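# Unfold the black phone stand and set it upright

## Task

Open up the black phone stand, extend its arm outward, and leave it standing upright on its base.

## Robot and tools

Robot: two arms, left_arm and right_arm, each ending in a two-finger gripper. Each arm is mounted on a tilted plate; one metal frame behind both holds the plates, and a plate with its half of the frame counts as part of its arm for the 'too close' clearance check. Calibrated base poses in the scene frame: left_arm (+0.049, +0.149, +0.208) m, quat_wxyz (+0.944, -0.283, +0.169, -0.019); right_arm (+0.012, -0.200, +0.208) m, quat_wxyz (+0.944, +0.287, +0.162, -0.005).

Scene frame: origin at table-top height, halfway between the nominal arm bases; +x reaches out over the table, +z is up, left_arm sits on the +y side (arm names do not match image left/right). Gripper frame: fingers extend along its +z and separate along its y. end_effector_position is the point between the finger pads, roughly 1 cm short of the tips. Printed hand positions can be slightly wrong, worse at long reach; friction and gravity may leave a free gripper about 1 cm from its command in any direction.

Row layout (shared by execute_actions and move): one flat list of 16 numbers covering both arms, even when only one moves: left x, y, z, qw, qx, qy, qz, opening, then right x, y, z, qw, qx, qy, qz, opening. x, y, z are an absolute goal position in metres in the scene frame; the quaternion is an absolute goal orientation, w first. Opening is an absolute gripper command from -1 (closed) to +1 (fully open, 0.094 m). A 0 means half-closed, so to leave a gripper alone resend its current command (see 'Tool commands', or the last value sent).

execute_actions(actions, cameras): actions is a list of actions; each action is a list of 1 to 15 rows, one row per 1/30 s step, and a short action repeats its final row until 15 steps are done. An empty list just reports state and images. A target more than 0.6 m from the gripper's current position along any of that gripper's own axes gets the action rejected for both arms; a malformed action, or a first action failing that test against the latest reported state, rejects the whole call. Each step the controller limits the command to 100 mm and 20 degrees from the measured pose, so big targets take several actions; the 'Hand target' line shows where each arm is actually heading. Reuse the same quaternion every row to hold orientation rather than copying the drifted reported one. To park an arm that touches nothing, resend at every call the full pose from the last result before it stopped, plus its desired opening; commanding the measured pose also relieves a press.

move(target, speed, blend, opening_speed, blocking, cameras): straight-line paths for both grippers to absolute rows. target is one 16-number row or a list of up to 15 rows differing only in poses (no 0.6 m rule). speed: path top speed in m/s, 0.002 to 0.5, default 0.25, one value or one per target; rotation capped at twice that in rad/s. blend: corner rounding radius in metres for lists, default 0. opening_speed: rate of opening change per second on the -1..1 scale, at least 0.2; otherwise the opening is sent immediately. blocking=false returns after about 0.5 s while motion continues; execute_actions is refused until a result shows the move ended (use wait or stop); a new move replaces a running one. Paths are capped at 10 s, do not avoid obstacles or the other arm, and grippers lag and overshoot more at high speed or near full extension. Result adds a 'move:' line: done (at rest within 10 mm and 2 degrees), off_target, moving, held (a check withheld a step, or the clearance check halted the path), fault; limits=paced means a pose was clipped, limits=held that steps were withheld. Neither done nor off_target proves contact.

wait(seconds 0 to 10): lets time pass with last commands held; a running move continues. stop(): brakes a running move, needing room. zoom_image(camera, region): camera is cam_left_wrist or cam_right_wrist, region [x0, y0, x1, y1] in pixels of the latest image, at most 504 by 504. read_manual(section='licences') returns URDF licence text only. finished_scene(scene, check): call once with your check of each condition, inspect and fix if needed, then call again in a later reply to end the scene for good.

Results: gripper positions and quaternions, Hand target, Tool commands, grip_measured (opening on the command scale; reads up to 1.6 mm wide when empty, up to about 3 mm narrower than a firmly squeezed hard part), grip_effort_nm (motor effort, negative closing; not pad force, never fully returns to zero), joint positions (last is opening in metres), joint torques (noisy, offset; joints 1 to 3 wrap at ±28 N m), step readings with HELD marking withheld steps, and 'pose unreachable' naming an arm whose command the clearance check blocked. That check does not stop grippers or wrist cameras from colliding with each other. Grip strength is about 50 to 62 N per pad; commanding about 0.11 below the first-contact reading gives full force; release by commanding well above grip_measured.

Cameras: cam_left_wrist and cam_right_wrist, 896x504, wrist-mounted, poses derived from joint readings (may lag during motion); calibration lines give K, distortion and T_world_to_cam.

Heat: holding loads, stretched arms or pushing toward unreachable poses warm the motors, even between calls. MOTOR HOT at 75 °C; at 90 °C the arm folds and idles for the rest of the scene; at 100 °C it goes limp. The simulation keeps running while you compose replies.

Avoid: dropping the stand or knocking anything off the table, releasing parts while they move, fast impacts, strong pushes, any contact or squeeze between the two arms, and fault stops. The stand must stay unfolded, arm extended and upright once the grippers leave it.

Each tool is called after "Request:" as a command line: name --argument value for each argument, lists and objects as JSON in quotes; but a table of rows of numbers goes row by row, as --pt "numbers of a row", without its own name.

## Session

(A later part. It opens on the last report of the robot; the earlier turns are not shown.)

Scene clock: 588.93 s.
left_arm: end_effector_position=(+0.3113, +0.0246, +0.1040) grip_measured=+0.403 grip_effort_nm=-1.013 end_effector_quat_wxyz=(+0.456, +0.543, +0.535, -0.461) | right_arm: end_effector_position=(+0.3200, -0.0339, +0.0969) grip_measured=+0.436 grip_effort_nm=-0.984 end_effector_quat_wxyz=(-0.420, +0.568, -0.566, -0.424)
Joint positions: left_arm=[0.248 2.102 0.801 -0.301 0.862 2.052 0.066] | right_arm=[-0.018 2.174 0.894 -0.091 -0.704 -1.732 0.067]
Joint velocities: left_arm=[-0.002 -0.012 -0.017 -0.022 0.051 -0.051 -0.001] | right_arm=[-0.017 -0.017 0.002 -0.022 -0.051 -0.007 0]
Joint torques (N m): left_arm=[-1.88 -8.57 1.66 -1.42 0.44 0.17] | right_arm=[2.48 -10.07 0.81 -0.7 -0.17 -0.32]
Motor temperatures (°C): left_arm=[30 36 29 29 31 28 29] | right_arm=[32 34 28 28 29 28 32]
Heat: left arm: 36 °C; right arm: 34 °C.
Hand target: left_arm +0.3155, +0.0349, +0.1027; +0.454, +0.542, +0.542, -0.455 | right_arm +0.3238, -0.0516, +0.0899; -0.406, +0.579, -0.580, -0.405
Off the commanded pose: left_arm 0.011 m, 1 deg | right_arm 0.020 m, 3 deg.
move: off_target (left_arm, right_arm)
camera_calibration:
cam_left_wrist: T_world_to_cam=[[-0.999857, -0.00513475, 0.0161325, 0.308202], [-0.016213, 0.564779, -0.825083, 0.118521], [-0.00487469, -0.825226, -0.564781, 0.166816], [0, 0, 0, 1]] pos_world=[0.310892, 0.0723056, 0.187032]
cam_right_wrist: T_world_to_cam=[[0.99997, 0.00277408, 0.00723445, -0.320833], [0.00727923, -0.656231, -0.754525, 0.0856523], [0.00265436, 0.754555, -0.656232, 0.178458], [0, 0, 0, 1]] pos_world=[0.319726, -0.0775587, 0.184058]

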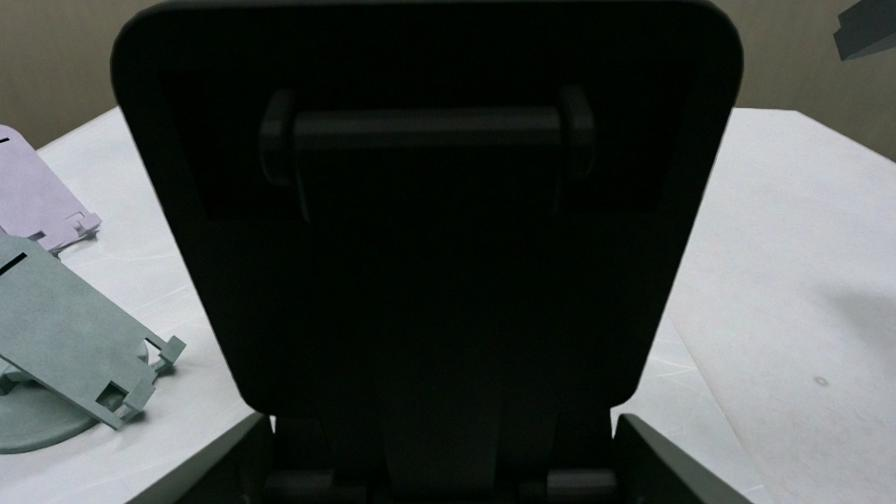

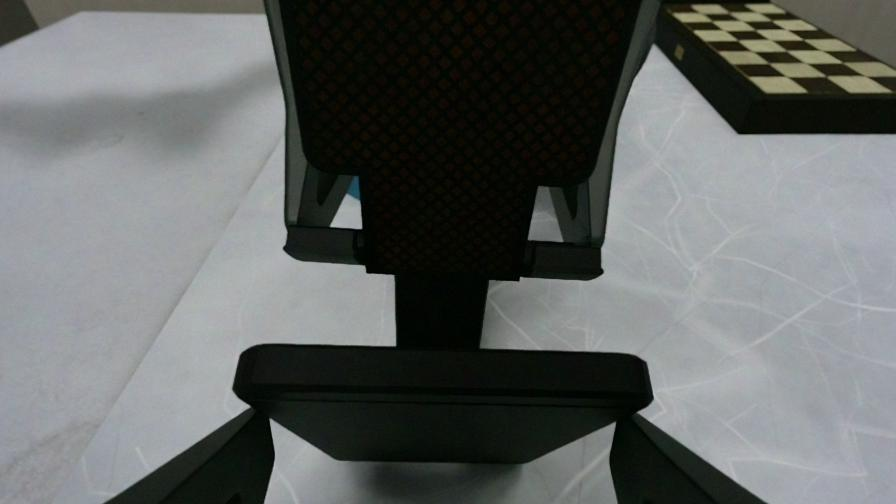

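Request:
move --target '[0.316,0.035,0.103,0.4545,0.5417,0.5417,-0.4545,0.25,0.3245,-0.078,0.08,0.3799,-0.5963,0.5963,0.3799,0.25]' --speed 0.03

Scene clock: 605.60 s.
left_arm: end_effector_position=(+0.3113, +0.0308, +0.0975) grip_measured=+0.403 grip_effort_nm=-1.013 end_effector_quat_wxyz=(+0.446, +0.546, +0.542, -0.457) | right_arm: end_effector_position=(+0.3189, -0.0717, +0.0755) grip_measured=+0.253 grip_effort_nm=-0.100 end_effector_quat_wxyz=(-0.376, +0.594, -0.597, -0.386)
Joint positions: left_arm=[0.267 2.102 0.812 -0.32 0.838 2.061 0.066] | right_arm=[-0.092 2.11 0.894 -0.179 -0.577 -1.794 0.059]
Joint velocities: left_arm=[-0.017 -0.007 -0.007 0.007 0.066 -0.022 0] | right_arm=[-0.002 0.027 -0.007 -0.007 -0.007 0.037 0.001]
Joint torques (N m): left_arm=[-3.63 -8.76 0.79 -1.24 0.71 0.08] | right_arm=[4.62 -9.35 0.75 -0.51 -0.6 -0.18]
Motor temperatures (°C): left_arm=[29 39 29 29 31 28 30] | right_arm=[31 36 28 28 29 28 32]
Heat: left arm: 39 °C; right arm: 36 °C.
Hand target: left_arm +0.3159, +0.0349, +0.1029; +0.454, +0.542, +0.542, -0.455 | right_arm +0.3238, -0.0780, +0.0798; -0.380, +0.597, -0.597, -0.379
Off the commanded pose: left_arm 0.008 m, 1 deg | right_arm 0.010 m, 1 deg.
move: done
camera_calibration:
cam_left_wrist: T_world_to_cam=[[-0.99965, -0.00454119, 0.0260698, 0.307295], [-0.0237902, 0.585637, -0.810224, 0.109886], [-0.0115881, -0.810561, -0.58554, 0.171917], [0, 0, 0, 1]] pos_world=[0.311794, 0.0763917, 0.181686]
cam_right_wrist: T_world_to_cam=[[0.999987, 0.00344933, -0.00387472, -0.318613], [0.0000767772, -0.756677, -0.653789, 0.0322649], [-0.00518705, 0.65378, -0.756667, 0.195782], [0, 0, 0, 1]] pos_world=[0.319622, -0.102485, 0.168001]

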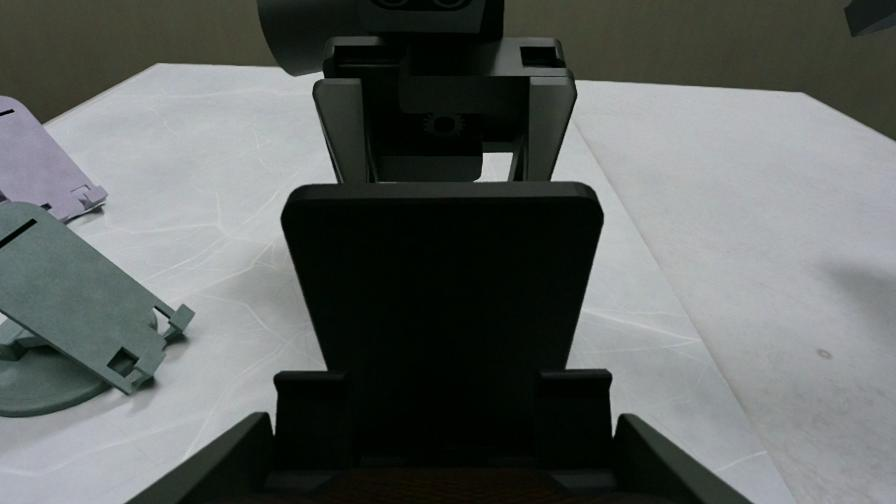

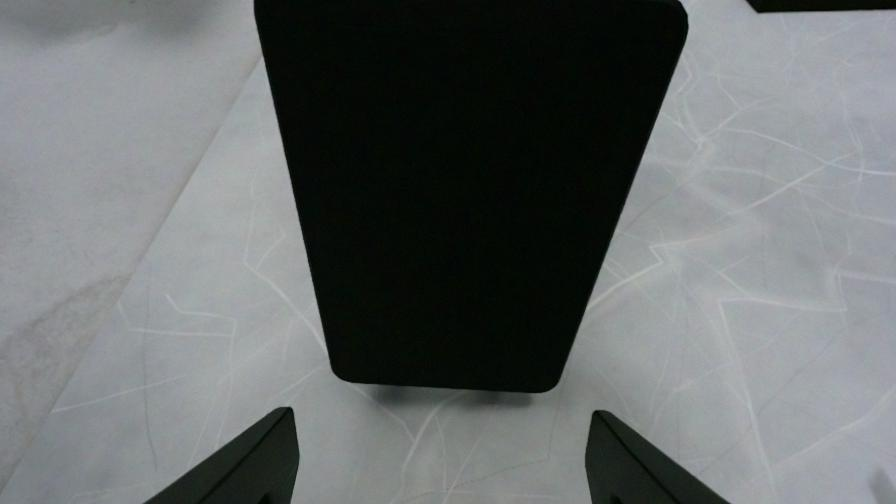

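Request:
zoom_image --camera "cam_left_wrist" --region '[220, 150, 680, 504]'

Request:
zoom_image --camera "cam_right_wrist" --region '[220, 0, 720, 420]'

Scaled by 1.096.

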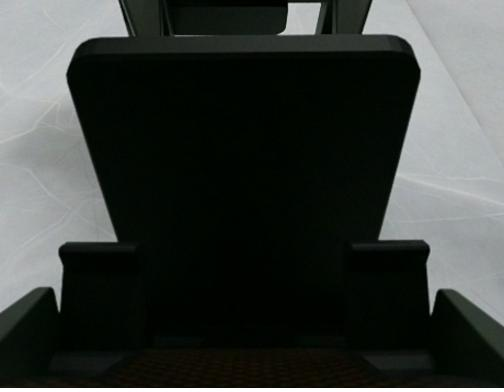

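Scaled by 1.008.

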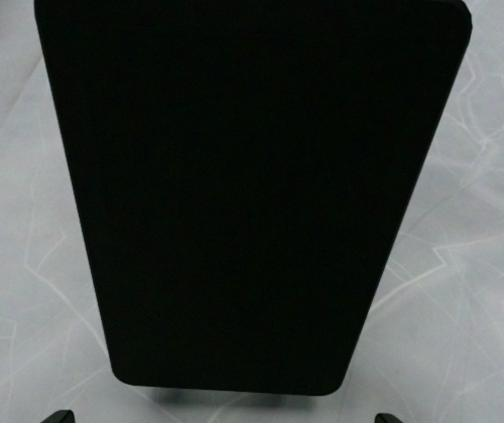

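Request:
move --pt "0.316 0.035 0.125 0.4545 0.5417 0.5417 -0.4545 0.25 0.3245 -0.15 0.09 0.3799 -0.5963 0.5963 0.3799 0.5" --pt "0.316 0.035 0.15 0.3536 0.6124 0.6124 -0.3536 0.25 0.3245 -0.19 0.11 0.3799 -0.5963 0.5963 0.3799 0.5" --speed 0.08

Scene clock: 628.33 s.
left_arm: end_effector_position=(+0.3193, +0.0404, +0.1420) grip_measured=+0.403 grip_effort_nm=-1.018 end_effector_quat_wxyz=(+0.344, +0.610, +0.622, -0.350) | right_arm: end_effector_position=(+0.3164, -0.1839, +0.1027) grip_measured=+0.497 grip_effort_nm=0.193 end_effector_quat_wxyz=(-0.362, +0.594, -0.606, -0.385)
Joint positions: left_arm=[0.023 1.664 0.625 -0.234 0.459 1.642 0.066] | right_arm=[-0.347 1.885 1.016 -0.691 -0.577 -2.076 0.07]
Joint velocities: left_arm=[0.017 -0.017 0.002 0.037 0.022 -0.037 0] | right_arm=[-0.007 0.022 -0.007 0.081 -0.007 -0.037 -0.001]
Joint torques (N m): left_arm=[-5.61 -7.54 2.74 -0.29 0.71 -0.09] | right_arm=[3.1 -10.06 1.72 -0.97 -0.7 -0.15]
Motor temperatures (°C): left_arm=[29 40 29 29 31 28 30] | right_arm=[31 40 28 28 30 28 30]
Heat: left arm: 40 °C; right arm: 40 °C.
Hand target: left_arm +0.3184, +0.0358, +0.1516; +0.355, +0.611, +0.613, -0.354 | right_arm +0.3222, -0.1903, +0.1103; -0.374, +0.594, -0.605, -0.376
Off the commanded pose: left_arm 0.010 m, 2 deg | right_arm 0.012 m, 2 deg.
joint sent to its limit (right arm) — joint 6 (wrist roll), lower limit. The joint targets still meet the commanded pose.
move: off_target (right_arm)
camera_calibration:
cam_left_wrist: T_world_to_cam=[[-0.999074, -0.0343929, 0.0258667, 0.315292], [-0.0429596, 0.832492, -0.552369, 0.100072], [-0.00253628, -0.552969, -0.833198, 0.227634], [0, 0, 0, 1]] pos_world=[0.319876, 0.0534093, 0.236785]
cam_right_wrist: T_world_to_cam=[[0.999664, 0.00255189, -0.0257813, -0.31345], [-0.0144379, -0.771403, -0.636183, -0.0347553], [-0.0215112, 0.636342, -0.771107, 0.293195], [0, 0, 0, 1]] pos_world=[0.31915, -0.212583, 0.195893]

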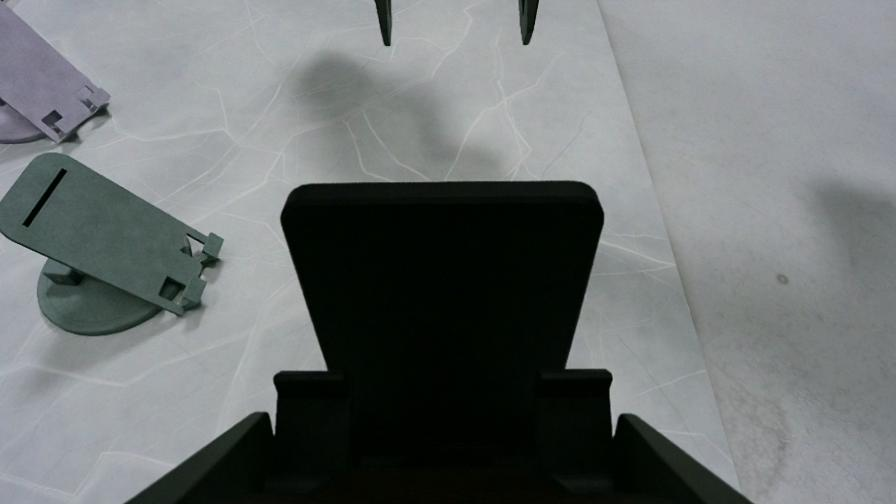

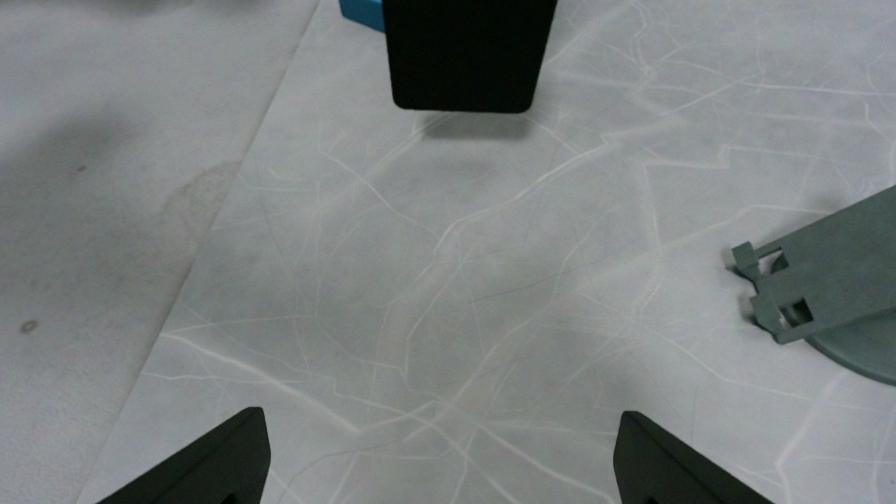

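Request:
move --pt "0.316 0.03 0.16 0.183 0.683 0.683 -0.183 0.25 0.3222 -0.1903 0.1103 0.3799 -0.5963 0.5963 0.3799 0.5" --pt "0.316 0.02 0.16 0.02 0.7068 0.7068 -0.02 0.25 0.3222 -0.1903 0.1103 0.3799 -0.5963 0.5963 0.3799 0.5" --speed 0.12 --blend 0.01

Scene clock: 634.93 s.
left_arm: end_effector_position=(+0.3160, +0.0244, +0.1591) grip_measured=+0.403 grip_effort_nm=-1.013 end_effector_quat_wxyz=(+0.021, +0.701, +0.712, -0.029) | right_arm: end_effector_position=(+0.3157, -0.1837, +0.1031) grip_measured=+0.497 grip_effort_nm=0.188 end_effector_quat_wxyz=(-0.362, +0.594, -0.606, -0.387)
Joint positions: left_arm=[-0.669 1.904 0.941 -0.677 -0.602 0.834 0.066] | right_arm=[-0.347 1.885 1.016 -0.695 -0.577 -2.076 0.07]
Joint velocities: left_arm=[0.002 0.002 0.002 0.007 0.007 -0.037 -0.001] | right_arm=[0.002 -0.007 0.007 0.022 -0.022 0.007 0]
Joint torques (N m): left_arm=[-7.62 -4.3 8.32 -0.21 -0.02 -0.11] | right_arm=[3.12 -9.88 1.91 -0.96 -0.69 -0.17]
Motor temperatures (°C): left_arm=[29 39 29 29 31 28 30] | right_arm=[31 41 28 28 30 28 30]
Heat: left arm: 39 °C; right arm: 41 °C.
Hand target: left_arm +0.3162, +0.0171, +0.1631; +0.024, +0.708, +0.705, -0.026 | right_arm +0.3220, -0.1899, +0.1104; -0.374, +0.593, -0.605, -0.378
Off the commanded pose: left_arm 0.005 m, 1 deg | right_arm 0.012 m, 2 deg.
joint sent to its limit (right arm) — joint 6 (wrist roll), lower limit. The joint targets still meet the commanded pose.
move: off_target (right_arm)
camera_calibration:
cam_left_wrist: T_world_to_cam=[[-0.999282, -0.0378143, -0.00214557, 0.315561], [-0.0360545, 0.93237, 0.359704, -0.027074], [-0.0116015, 0.359523, -0.933064, 0.229577], [0, 0, 0, 1]] pos_world=[0.317022, -0.0453628, 0.224626]
cam_right_wrist: T_world_to_cam=[[0.999574, 0.00413247, -0.0288797, -0.312082], [-0.0152298, -0.77041, -0.637367, -0.0338258], [-0.0248831, 0.637536, -0.770019, 0.294542], [0, 0, 0, 1]] pos_world=[0.318763, -0.212551, 0.196231]

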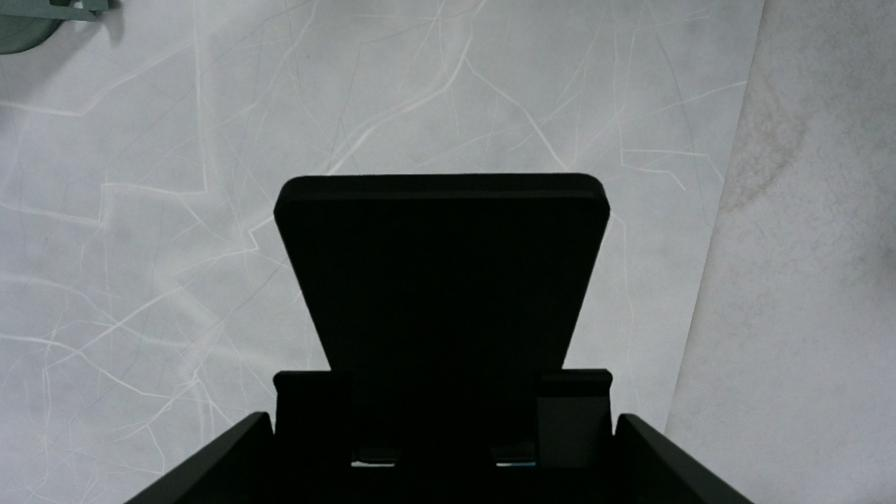

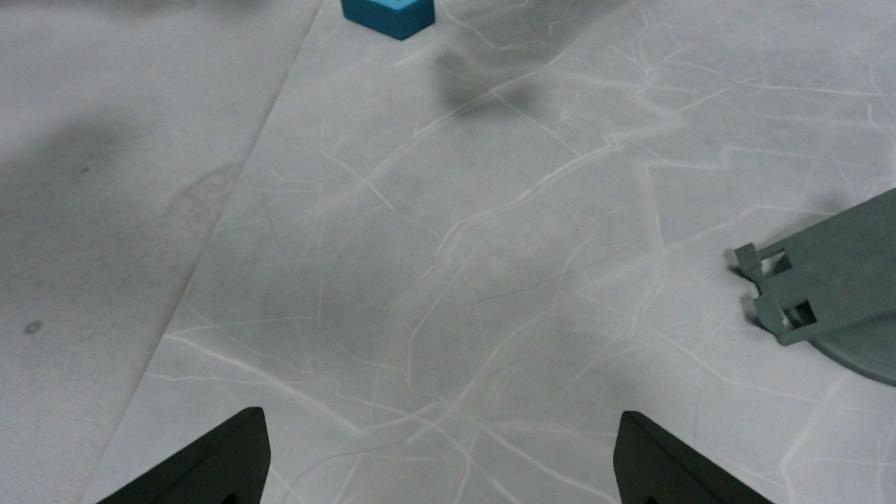

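Request:
move --pt "0.316 0.035 0.225 0.183 0.683 0.683 -0.183 0.25 0.3222 -0.17 0.2 0.3265 -0.6273 0.6273 0.3265 0.7" --pt "0.316 0.035 0.225 0.3536 0.6124 0.6124 -0.3536 0.25 0.3222 -0.13 0.28 0.3265 -0.6273 0.6273 0.3265 0.7" --speed 0.12 --blend 0.01

Scene clock: 692.90 s.
left_arm: end_effector_position=(+0.3190, +0.0402, +0.2197) grip_measured=+0.403 grip_effort_nm=-1.013 end_effector_quat_wxyz=(+0.343, +0.618, +0.623, -0.336) | right_arm: end_effector_position=(+0.3201, -0.1257, +0.2712) grip_measured=+0.697 grip_effort_nm=0.188 end_effector_quat_wxyz=(-0.322, +0.626, -0.626, -0.334)
Joint positions: left_arm=[-0.187 1.37 0.646 -0.452 0.363 1.44 0.066] | right_arm=[0.244 1.4 0.962 -0.795 -0.317 -1.431 0.08]
Joint velocities: left_arm=[-0.002 -0.007 0.002 0.007 -0.022 0.007 0] | right_arm=[0.002 0.007 -0.002 -0.022 -0.022 -0.037 -0.001]
Joint torques (N m): left_arm=[-2.45 -4.59 5.18 0.22 0.93 0.06] | right_arm=[4.82 -6.76 5.14 0.02 -0.54 0.08]
Motor temperatures (°C): left_arm=[30 35 31 29 30 28 31] | right_arm=[31 43 28 28 30 28 29]
Heat: left arm: 35 °C; right arm: 43 °C.
Hand target: left_arm +0.3162, +0.0376, +0.2233; +0.353, +0.613, +0.616, -0.348 | right_arm +0.3208, -0.1281, +0.2816; -0.329, +0.626, -0.625, -0.332
Off the commanded pose: left_arm 0.008 m, 3 deg | right_arm 0.010 m, 1 deg.
move: off_target (left_arm)
camera_calibration:
cam_left_wrist: T_world_to_cam=[[-0.999406, -0.0342635, 0.00381065, 0.317846], [-0.0310314, 0.845919, -0.532408, 0.13441], [0.0150187, -0.53221, -0.846479, 0.28875], [0, 0, 0, 1]] pos_world=[0.317491, 0.0508662, 0.31477]
cam_right_wrist: T_world_to_cam=[[0.999951, 0.00874105, -0.00457389, -0.318058], [0.00513228, -0.856868, -0.515511, 0.0676612], [-0.00842532, 0.515462, -0.856871, 0.389991], [0, 0, 0, 1]] pos_world=[0.320981, -0.140269, 0.367597]

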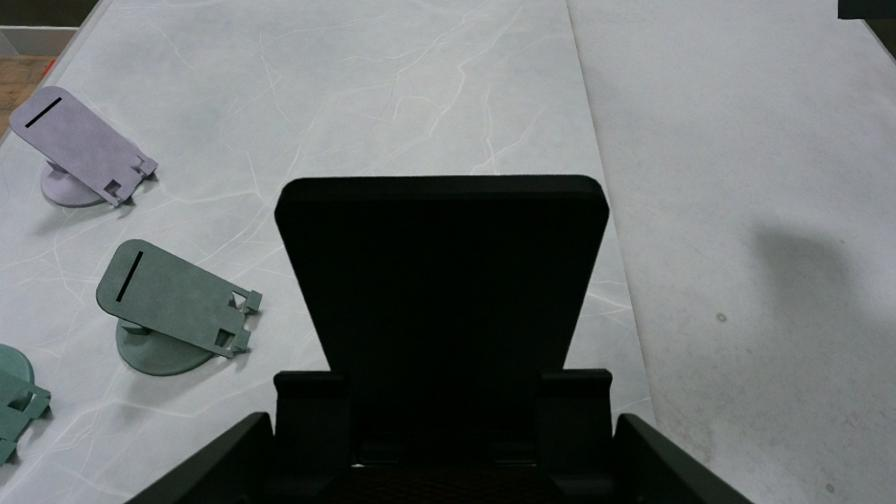

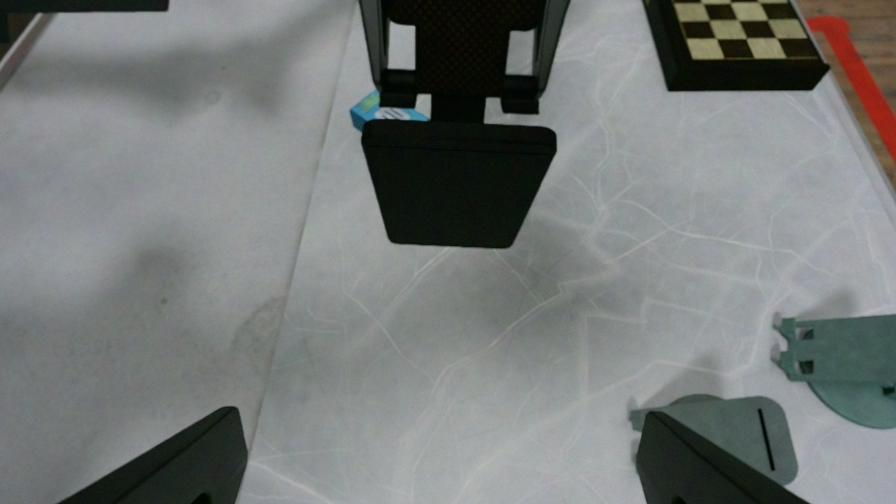

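Request:
move --pt "0.3162 0.0376 0.2233 0.3536 0.6124 0.6124 -0.3536 0.25 0.325 -0.065 0.275 0.3265 -0.6273 0.6273 0.3265 0.7" --pt "0.3162 0.0376 0.2233 0.3536 0.6124 0.6124 -0.3536 0.25 0.325 -0.02 0.243 0.3265 -0.6273 0.6273 0.3265 0.7" --speed '[0.1,0.04]'

Scene clock: 700.00 s.
left_arm: end_effector_position=(+0.3196, +0.0406, +0.2204) grip_measured=+0.403 grip_effort_nm=-1.013 end_effector_quat_wxyz=(+0.348, +0.617, +0.619, -0.338) | right_arm: end_effector_position=(+0.3361, -0.0282, +0.2479) grip_measured=+0.697 grip_effort_nm=0.193 end_effector_quat_wxyz=(-0.337, +0.622, -0.630, -0.321)
Joint positions: left_arm=[-0.178 1.37 0.646 -0.451 0.378 1.453 0.066] | right_arm=[0.457 1.658 0.905 -0.385 -0.228 -1.223 0.08]
Joint velocities: left_arm=[-0.002 -0.012 0.012 -0.007 -0.037 -0.051 -0.001] | right_arm=[-0.017 -0.012 -0.002 0.007 0.022 -0.095 0]
Joint torques (N m): left_arm=[-2.37 -3.84 5.65 0.09 0.93 0.03] | right_arm=[6.34 -3.52 3.11 0.73 -0.56 0.03]
Motor temperatures (°C): left_arm=[30 35 30 29 31 28 31] | right_arm=[31 42 28 28 30 28 29]
Heat: left arm: 35 °C; right arm: 42 °C.
Hand target: left_arm +0.3162, +0.0376, +0.2232; +0.354, +0.612, +0.613, -0.353 | right_arm +0.3268, -0.0201, +0.2433; -0.326, +0.627, -0.626, -0.329
Off the commanded pose: left_arm 0.005 m, 2 deg | right_arm 0.015 m, 1 deg.
move: off_target (right_arm)
camera_calibration:
cam_left_wrist: T_world_to_cam=[[-0.999442, -0.0333708, -0.00130077, 0.319623], [-0.0273158, 0.839263, -0.54304, 0.135893], [0.0192134, -0.542701, -0.839706, 0.287162], [0, 0, 0, 1]] pos_world=[0.31764, 0.052459, 0.315342]
cam_right_wrist: T_world_to_cam=[[0.999506, -0.019623, 0.0245521, -0.342839], [-0.00413635, -0.856488, -0.516151, 0.142353], [0.031157, 0.515794, -0.856146, 0.306466], [0, 0, 0, 1]] pos_world=[0.33371, -0.0428771, 0.344273]

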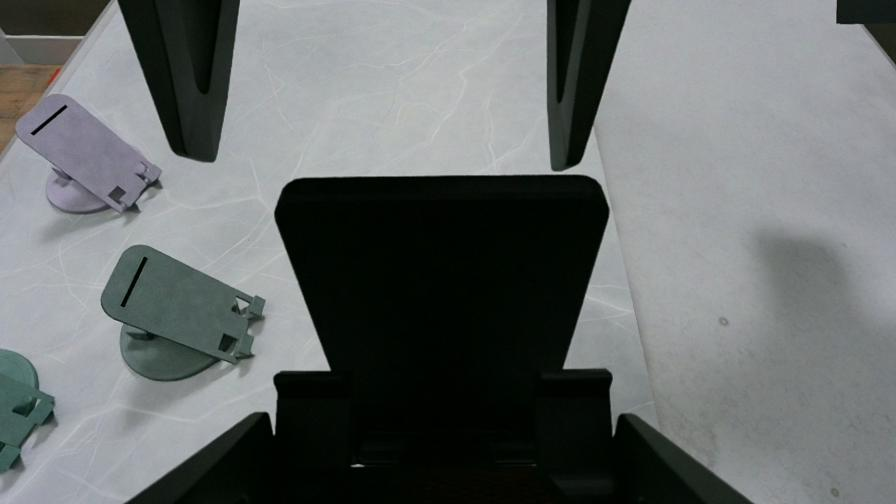

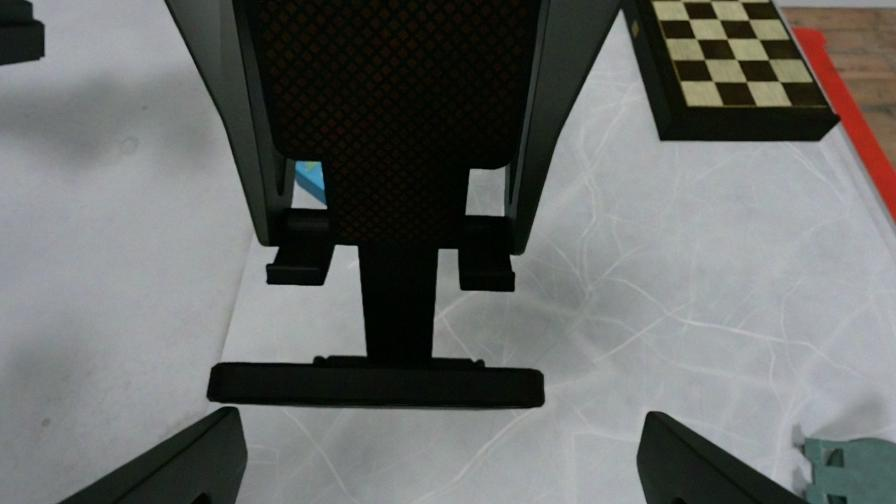

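Request:
move --pt "0.3162 0.0376 0.2233 0.3536 0.6124 0.6124 -0.3536 0.25 0.311 -0.022 0.247 0.3265 -0.6273 0.6273 0.3265 0.7" --pt "0.3162 0.0376 0.2233 0.3536 0.6124 0.6124 -0.3536 0.25 0.311 -0.007 0.225 0.3265 -0.6273 0.6273 0.3265 0.7" --speed '[0.06,0.04]'

Scene clock: 705.83 s.
left_arm: end_effector_position=(+0.3178, +0.0407, +0.2202) grip_measured=+0.403 grip_effort_nm=-1.013 end_effector_quat_wxyz=(+0.345, +0.618, +0.619, -0.340) | right_arm: end_effector_position=(+0.3201, -0.0126, +0.2303) grip_measured=+0.698 grip_effort_nm=0.178 end_effector_quat_wxyz=(-0.335, +0.623, -0.631, -0.318)
Joint positions: left_arm=[-0.178 1.37 0.646 -0.459 0.378 1.454 0.066] | right_arm=[0.48 1.696 0.821 -0.258 -0.211 -1.202 0.08]
Joint velocities: left_arm=[-0.017 -0.002 -0.012 0.007 0.022 0.037 -0.001] | right_arm=[-0.002 0.012 0.002 -0.007 -0.007 -0.051 0]
Joint torques (N m): left_arm=[-2.44 -4.01 5.64 0.16 0.91 0.05] | right_arm=[5.61 -3.54 2.95 0.75 -0.63 -0.03]
Motor temperatures (°C): left_arm=[30 35 30 29 31 28 31] | right_arm=[32 40 28 29 30 28 29]
Heat: left arm: 35 °C; right arm: 40 °C.
Hand target: left_arm +0.3162, +0.0377, +0.2232; +0.354, +0.612, +0.613, -0.353 | right_arm +0.3114, -0.0066, +0.2251; -0.326, +0.627, -0.627, -0.327
Off the commanded pose: left_arm 0.005 m, 2 deg | right_arm 0.012 m, 2 deg.
move: off_target (right_arm)
camera_calibration:
cam_left_wrist: T_world_to_cam=[[-0.999597, -0.0280724, 0.00413123, 0.316388], [-0.0258276, 0.83988, -0.542157, 0.134951], [0.0117499, -0.542045, -0.840267, 0.289554], [0, 0, 0, 1]] pos_world=[0.316344, 0.0524903, 0.31516]
cam_right_wrist: T_world_to_cam=[[0.999449, -0.0204201, 0.0261515, -0.326462], [-0.00421915, -0.86, -0.510276, 0.145218], [0.0329102, 0.509885, -0.859613, 0.283929], [0, 0, 0, 1]] pos_world=[0.317551, -0.02655, 0.326708]

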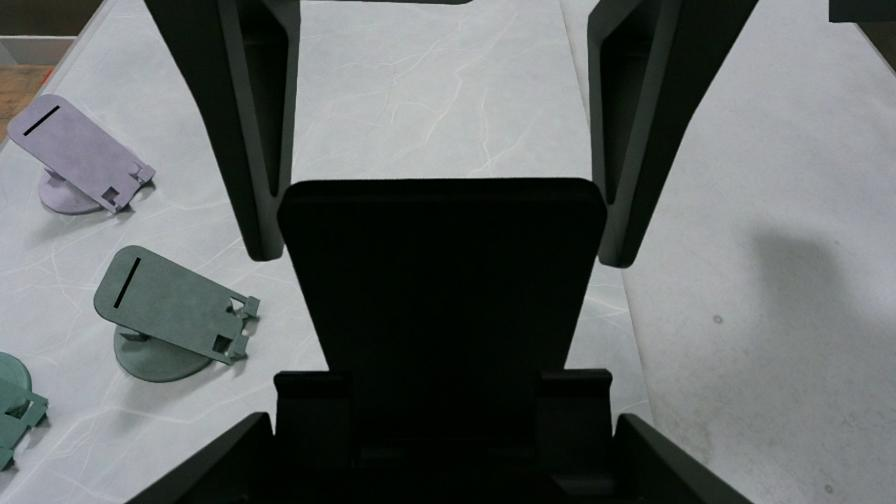

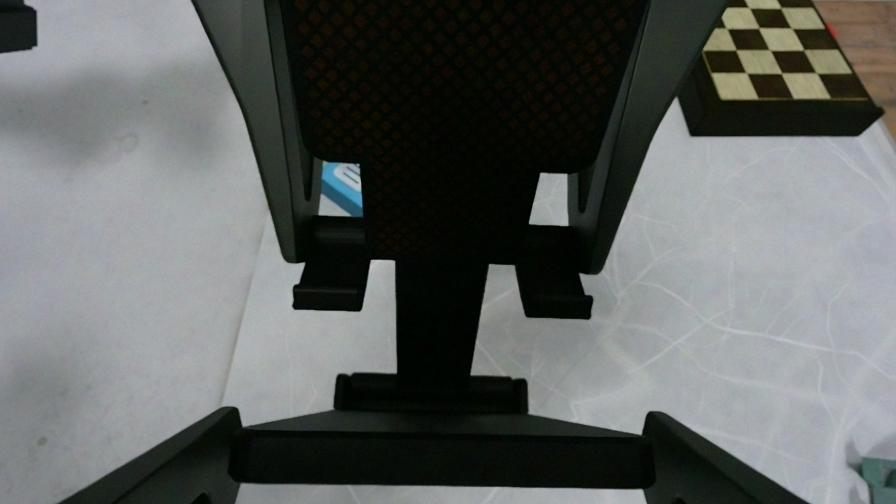

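Request:
move --target '[0.3162,0.0376,0.2233,0.3536,0.6124,0.6124,-0.3536,0.25,0.311,-0.006,0.213,0.3265,-0.6273,0.6273,0.3265,0.7]' --speed 0.04 --cameras '[]'

Request:
move --target '[0.3162,0.0376,0.2233,0.3536,0.6124,0.6124,-0.3536,0.25,0.311,-0.006,0.213,0.3265,-0.6273,0.6273,0.3265,0.25]' --opening_speed 0.5

Scene clock: 709.83 s.
left_arm: end_effector_position=(+0.3178, +0.0406, +0.2203) grip_measured=+0.403 grip_effort_nm=-1.013 end_effector_quat_wxyz=(+0.345, +0.618, +0.619, -0.340) | right_arm: end_effector_position=(+0.3190, -0.0098, +0.2204) grip_measured=+0.698 grip_effort_nm=0.173 end_effector_quat_wxyz=(-0.334, +0.623, -0.633, -0.317)
Joint positions: left_arm=[-0.178 1.37 0.646 -0.459 0.379 1.454 0.066] | right_arm=[0.469 1.723 0.806 -0.22 -0.211 -1.211 0.08]
Joint velocities: left_arm=[0.017 -0.012 -0.002 -0.022 0.022 -0.022 0] | right_arm=[0.007 0.002 -0.007 0.037 -0.037 -0.037 0.001]
Joint torques (N m): left_arm=[-2.37 -3.93 5.64 0.14 0.92 0.04] | right_arm=[4.25 -3.41 2.88 0.77 -0.74 -0.13]
Motor temperatures (°C): left_arm=[30 35 30 29 31 28 31] | right_arm=[32 39 28 29 30 28 29]
Heat: left arm: 35 °C; right arm: 39 °C.
Hand target: left_arm +0.3161, +0.0376, +0.2233; +0.354, +0.612, +0.613, -0.353 | right_arm +0.3111, -0.0061, +0.2131; -0.326, +0.627, -0.628, -0.326
Off the commanded pose: left_arm 0.005 m, 2 deg | right_arm 0.011 m, 2 deg.
move: off_target (right_arm)
No camera images: "cameras" was empty.

Scene clock: 710.93 s.
left_arm: end_effector_position=(+0.3178, +0.0406, +0.2203) grip_measured=+0.403 grip_effort_nm=-1.013 end_effector_quat_wxyz=(+0.346, +0.619, +0.618, -0.340) | right_arm: end_effector_position=(+0.3198, -0.0097, +0.2206) grip_measured=+0.509 grip_effort_nm=-0.989 end_effector_quat_wxyz=(-0.335, +0.622, -0.633, -0.316)
Joint positions: left_arm=[-0.178 1.37 0.646 -0.459 0.379 1.456 0.066] | right_arm=[0.469 1.723 0.806 -0.216 -0.211 -1.211 0.071]
Joint velocities: left_arm=[0.002 0.012 -0.002 0.022 -0.037 -0.007 0] | right_arm=[0.002 -0.012 0.012 -0.051 -0.022 -0.037 0]
Joint torques (N m): left_arm=[-2.47 -3.97 5.67 0.15 0.93 -0.02] | right_arm=[4.26 -3.43 2.95 0.72 -0.72 -0.18]
Motor temperatures (°C): left_arm=[30 35 30 29 31 28 31] | right_arm=[32 39 28 29 30 28 29]
Heat: left arm: 35 °C; right arm: 39 °C.
Hand target: left_arm +0.3162, +0.0377, +0.2232; +0.353, +0.612, +0.613, -0.353 | right_arm +0.3110, -0.0061, +0.2132; -0.326, +0.627, -0.628, -0.326
Off the commanded pose: left_arm 0.005 m, 2 deg | right_arm 0.012 m, 2 deg.
move: off_target (right_arm)
camera_calibration:
cam_left_wrist: T_world_to_cam=[[-0.999632, -0.0270422, 0.00191809, 0.316925], [-0.0237564, 0.839686, -0.542552, 0.13446], [0.0130612, -0.542398, -0.84002, 0.28913], [0, 0, 0, 1]] pos_world=[0.316226, 0.0524893, 0.315219]
cam_right_wrist: T_world_to_cam=[[0.999303, -0.0245877, 0.0280876, -0.326313], [-0.00693007, -0.861546, -0.507633, 0.143069], [0.0366802, 0.507084, -0.861116, 0.273294], [0, 0, 0, 1]] pos_world=[0.317052, -0.0233462, 0.31713]

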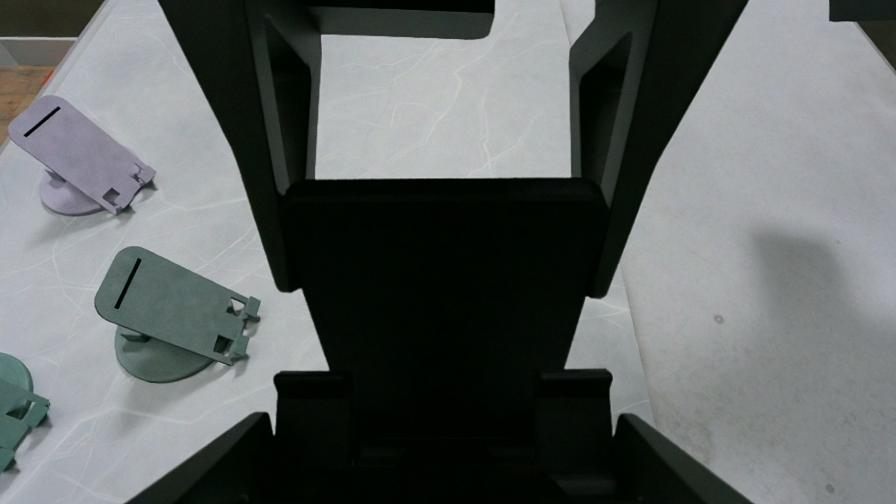

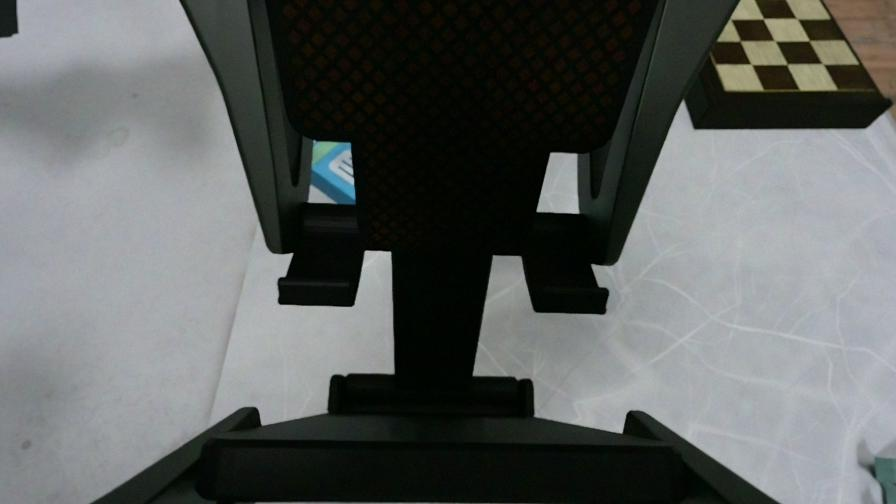

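Request:
move --pt "0.3162 0.0376 0.2233 0.3536 0.6124 0.6124 -0.3536 0.25 0.311 -0.032 0.2075 0.3799 -0.5963 0.5963 0.3799 0.25" --pt "0.3162 0.0376 0.2233 0.3536 0.6124 0.6124 -0.3536 0.25 0.311 -0.056 0.1925 0.4545 -0.5417 0.5417 0.4545 0.25" --speed 0.04 --blend 0.008

Scene clock: 721.53 s.
left_arm: end_effector_position=(+0.3175, +0.0326, +0.2318) grip_measured=+0.403 grip_effort_nm=-1.013 end_effector_quat_wxyz=(+0.373, +0.606, +0.602, -0.363) | right_arm: end_effector_position=(+0.3187, -0.0521, +0.2066) grip_measured=+0.508 grip_effort_nm=-0.984 end_effector_quat_wxyz=(-0.477, +0.537, -0.533, -0.447)
Joint positions: left_arm=[-0.178 1.37 0.638 -0.437 0.46 1.457 0.066] | right_arm=[0.07 1.804 0.758 -0.214 -0.829 -1.624 0.071]
Joint velocities: left_arm=[0.012 0.002 -0.007 0.007 0.037 -0.051 -0.001] | right_arm=[-0.017 -0.027 -0.012 -0.007 -0.051 0.007 -0.001]
Joint torques (N m): left_arm=[-2.32 -3.9 6.54 -0.07 0.08 -0.03] | right_arm=[1.91 -4.62 2.45 -0.44 -0.37 -0.4]
Motor temperatures (°C): left_arm=[29 34 30 29 31 28 31] | right_arm=[31 38 28 28 30 28 30]
Heat: left arm: 34 °C; right arm: 38 °C.
Hand target: left_arm +0.3160, +0.0376, +0.2234; +0.354, +0.612, +0.612, -0.354 | right_arm +0.3110, -0.0573, +0.1923; -0.454, +0.543, -0.543, -0.451
Off the commanded pose: left_arm 0.010 m, 3 deg | right_arm 0.017 m, 3 deg.
move: off_target (left_arm, right_arm)
camera_calibration:
cam_left_wrist: T_world_to_cam=[[-0.999678, -0.0252018, -0.00297859, 0.317464], [-0.0181606, 0.792433, -0.609688, 0.162763], [0.0177256, -0.609437, -0.792636, 0.284227], [0, 0, 0, 1]] pos_world=[0.31528, 0.0522406, 0.325469]
cam_right_wrist: T_world_to_cam=[[0.998629, -0.0268027, 0.0449598, -0.329209], [0.0233287, -0.541012, -0.840691, 0.175256], [0.0468566, 0.840588, -0.539645, 0.230476], [0, 0, 0, 1]] pos_world=[0.31387, -0.107744, 0.286512]

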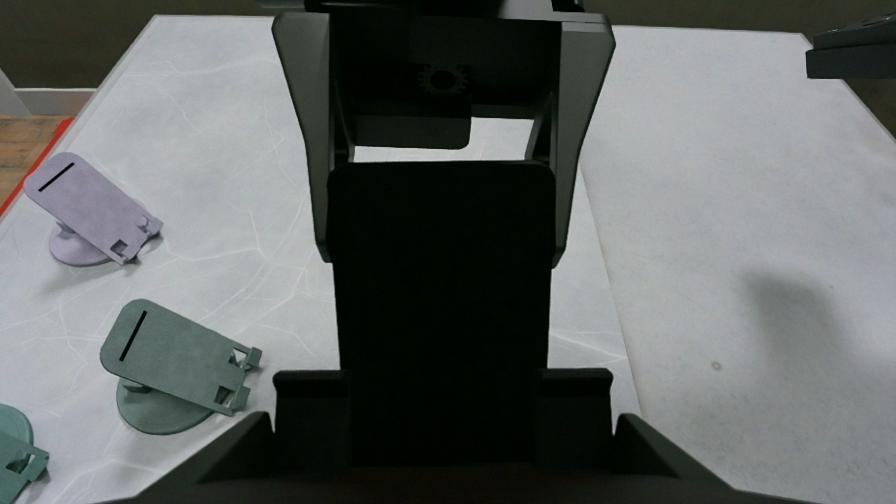

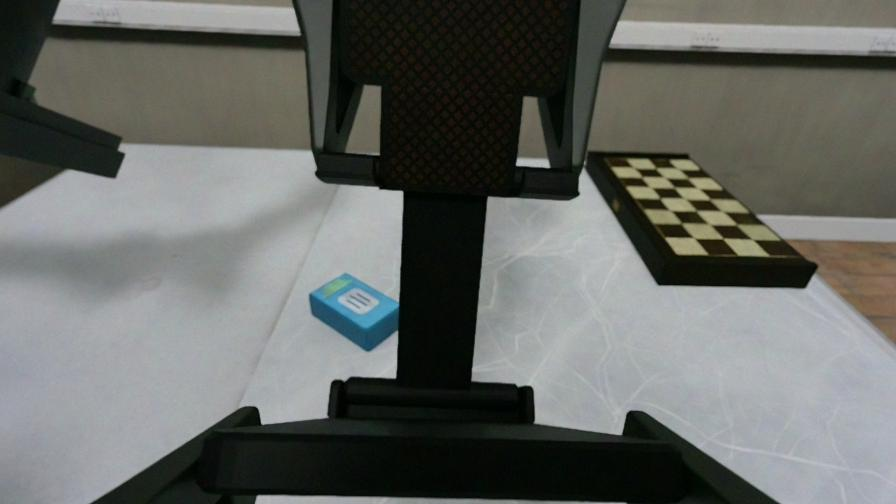

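Request:
move --target '[0.3162,0.0376,0.2233,0.3536,0.6124,0.6124,-0.3536,0.25,0.311,-0.086,0.171,0.5792,-0.4056,0.4056,0.5792,0.25]' --speed 0.04

Scene clock: 731.90 s.
left_arm: end_effector_position=(+0.3123, +0.0320, +0.2272) grip_measured=+0.403 grip_effort_nm=-1.013 end_effector_quat_wxyz=(+0.356, +0.605, +0.608, -0.371) | right_arm: end_effector_position=(+0.3070, -0.0769, +0.1803) grip_measured=+0.505 grip_effort_nm=-0.989 end_effector_quat_wxyz=(-0.551, +0.414, -0.478, -0.544)
Joint positions: left_arm=[-0.178 1.385 0.638 -0.452 0.45 1.443 0.066] | right_arm=[-0.172 2.128 0.905 -0.538 -1.204 -2.086 0.071]
Joint velocities: left_arm=[-0.012 -0.012 0.002 -0.037 0.037 0.037 -0.001] | right_arm=[0.032 -0.007 -0.012 -0.051 0.022 -0.022 0]
Joint torques (N m): left_arm=[-2.44 -4.89 6.53 0.02 0.19 0.21] | right_arm=[0.5 -4.82 0.32 -0.71 -0.86 -0.03]
Motor temperatures (°C): left_arm=[29 34 30 29 31 28 31] | right_arm=[31 37 28 28 30 28 31]
Heat: left arm: 34 °C; right arm: 37 °C.
Hand target: left_arm +0.3162, +0.0377, +0.2233; +0.353, +0.612, +0.612, -0.354 | right_arm +0.3113, -0.0867, +0.1698; +0.557, -0.391, +0.495, +0.540
Off the commanded pose: left_arm 0.008 m, 2 deg | right_arm 0.014 m, 10 deg.
joint sent to its limit (right arm) — joint 6 (wrist roll), lower limit. The joint targets are off in orientation, not in position.
move: off_target (right_arm)
camera_calibration:
cam_left_wrist: T_world_to_cam=[[-0.999355, -0.0164267, 0.0319389, 0.303858], [-0.0322783, 0.800739, -0.598142, 0.161852], [-0.0157493, -0.598787, -0.800753, 0.29221], [0, 0, 0, 1]] pos_world=[0.313488, 0.0503622, 0.321094]
cam_right_wrist: T_world_to_cam=[[0.995848, -0.0720281, -0.0556629, -0.301506], [-0.0701823, -0.218089, -0.973402, 0.217457], [0.0579729, 0.973267, -0.222238, 0.187273], [0, 0, 0, 1]] pos_world=[0.304659, -0.156558, 0.23651]

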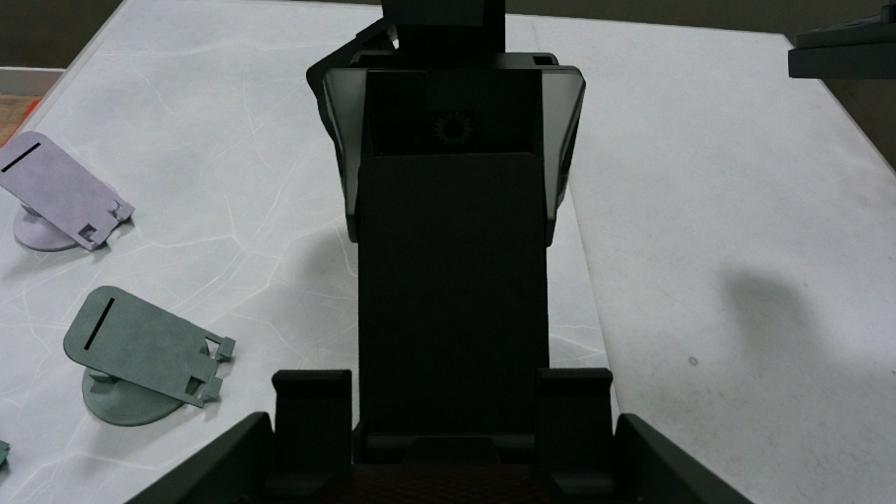

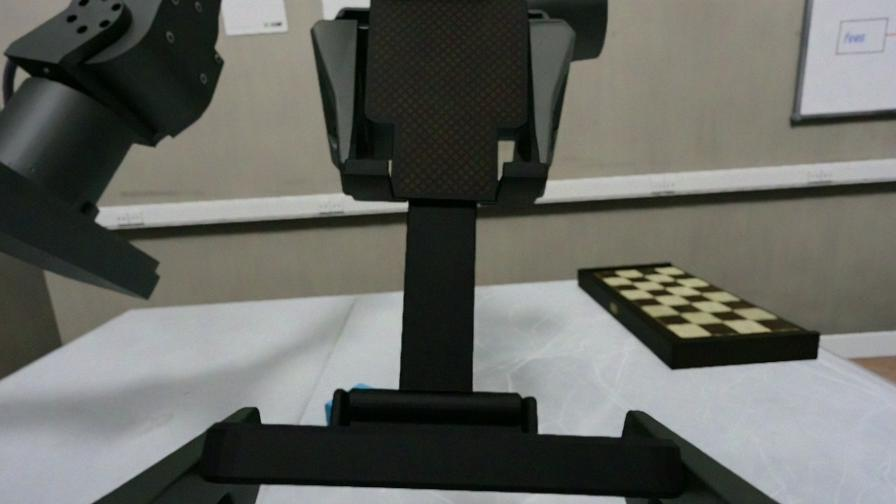

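Request:
move --pt "0.3162 0.0147 0.247 0.4732 0.5254 0.5254 -0.4732 0.25 0.311 -0.086 0.171 0.5792 -0.4056 0.4056 0.5792 0.25" --speed 0.04

Scene clock: 748.77 s.
left_arm: end_effector_position=(+0.3166, +0.0178, +0.2375) grip_measured=+0.403 grip_effort_nm=-1.018 end_effector_quat_wxyz=(+0.450, +0.537, +0.548, -0.457) | right_arm: end_effector_position=(+0.3099, -0.0844, +0.1766) grip_measured=+0.504 grip_effort_nm=-0.989 end_effector_quat_wxyz=(-0.554, +0.402, -0.489, -0.541)
Joint positions: left_arm=[-0.056 1.521 0.614 -0.333 0.802 1.562 0.066] | right_arm=[-0.201 2.128 0.905 -0.543 -1.216 -2.086 0.071]
Joint velocities: left_arm=[-0.007 -0.027 0.007 0.007 -0.051 0.051 -0.001] | right_arm=[0.012 -0.007 -0.007 0.081 -0.022 -0.037 -0.001]
Joint torques (N m): left_arm=[-3.04 -4.1 3.97 0.11 1.36 0.26] | right_arm=[3.06 -5.05 0.24 -0.66 -0.75 -0.08]
Motor temperatures (°C): left_arm=[29 35 30 29 31 28 31] | right_arm=[31 37 28 28 30 28 31]
Heat: left arm: 35 °C; right arm: 37 °C.
Hand target: left_arm +0.3151, +0.0145, +0.2459; +0.473, +0.526, +0.527, -0.471 | right_arm +0.3110, -0.0859, +0.1712; +0.558, -0.389, +0.494, +0.542
Off the commanded pose: left_arm 0.010 m, 4 deg | right_arm 0.006 m, 11 deg.
joint sent to its limit (right arm) — joint 6 (wrist roll), lower limit. The joint targets are off in orientation, not in position.
move: off_target (left_arm, right_arm)
camera_calibration:
cam_left_wrist: T_world_to_cam=[[-0.99913, -0.0236494, 0.0343533, 0.307142], [-0.0417023, 0.578332, -0.814735, 0.237938], [-0.000599609, -0.815458, -0.578815, 0.238327], [0, 0, 0, 1]] pos_world=[0.316941, 0.0640027, 0.321252]
cam_right_wrist: T_world_to_cam=[[0.992261, -0.0986963, -0.0753446, -0.302778], [-0.0951012, -0.213936, -0.972207, 0.220239], [0.0798343, 0.971849, -0.221667, 0.186535], [0, 0, 0, 1]] pos_world=[0.306488, -0.16405, 0.232654]

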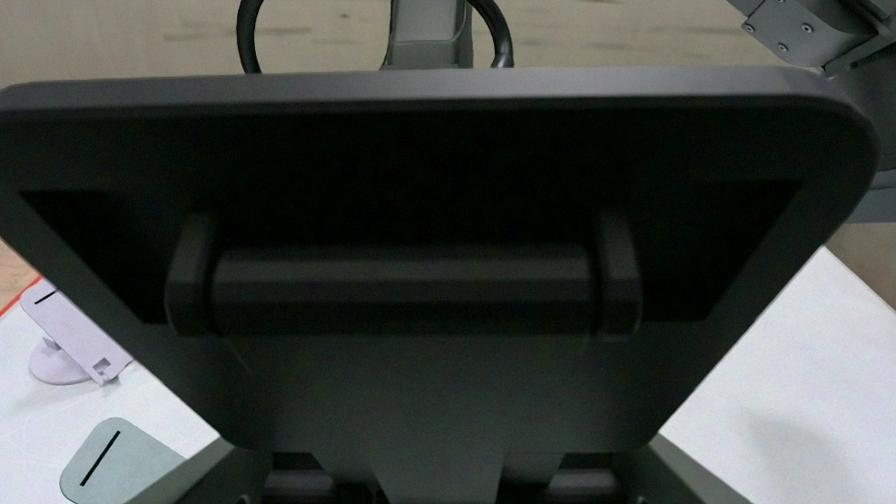

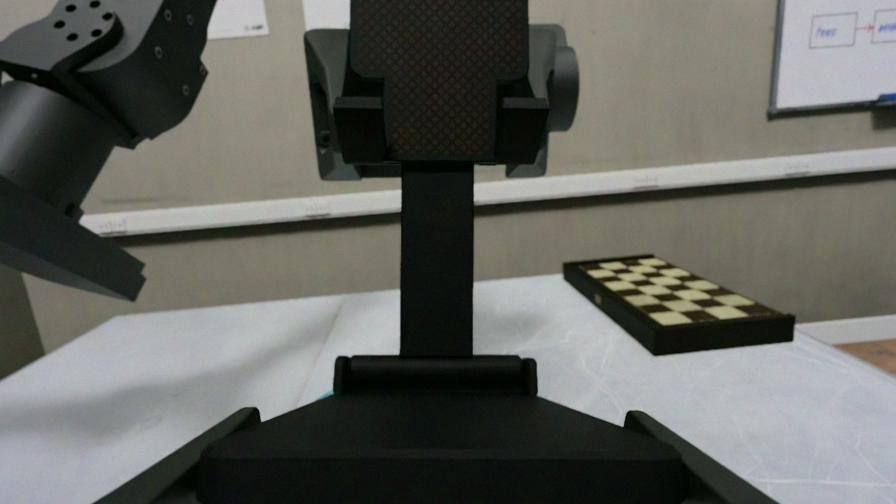

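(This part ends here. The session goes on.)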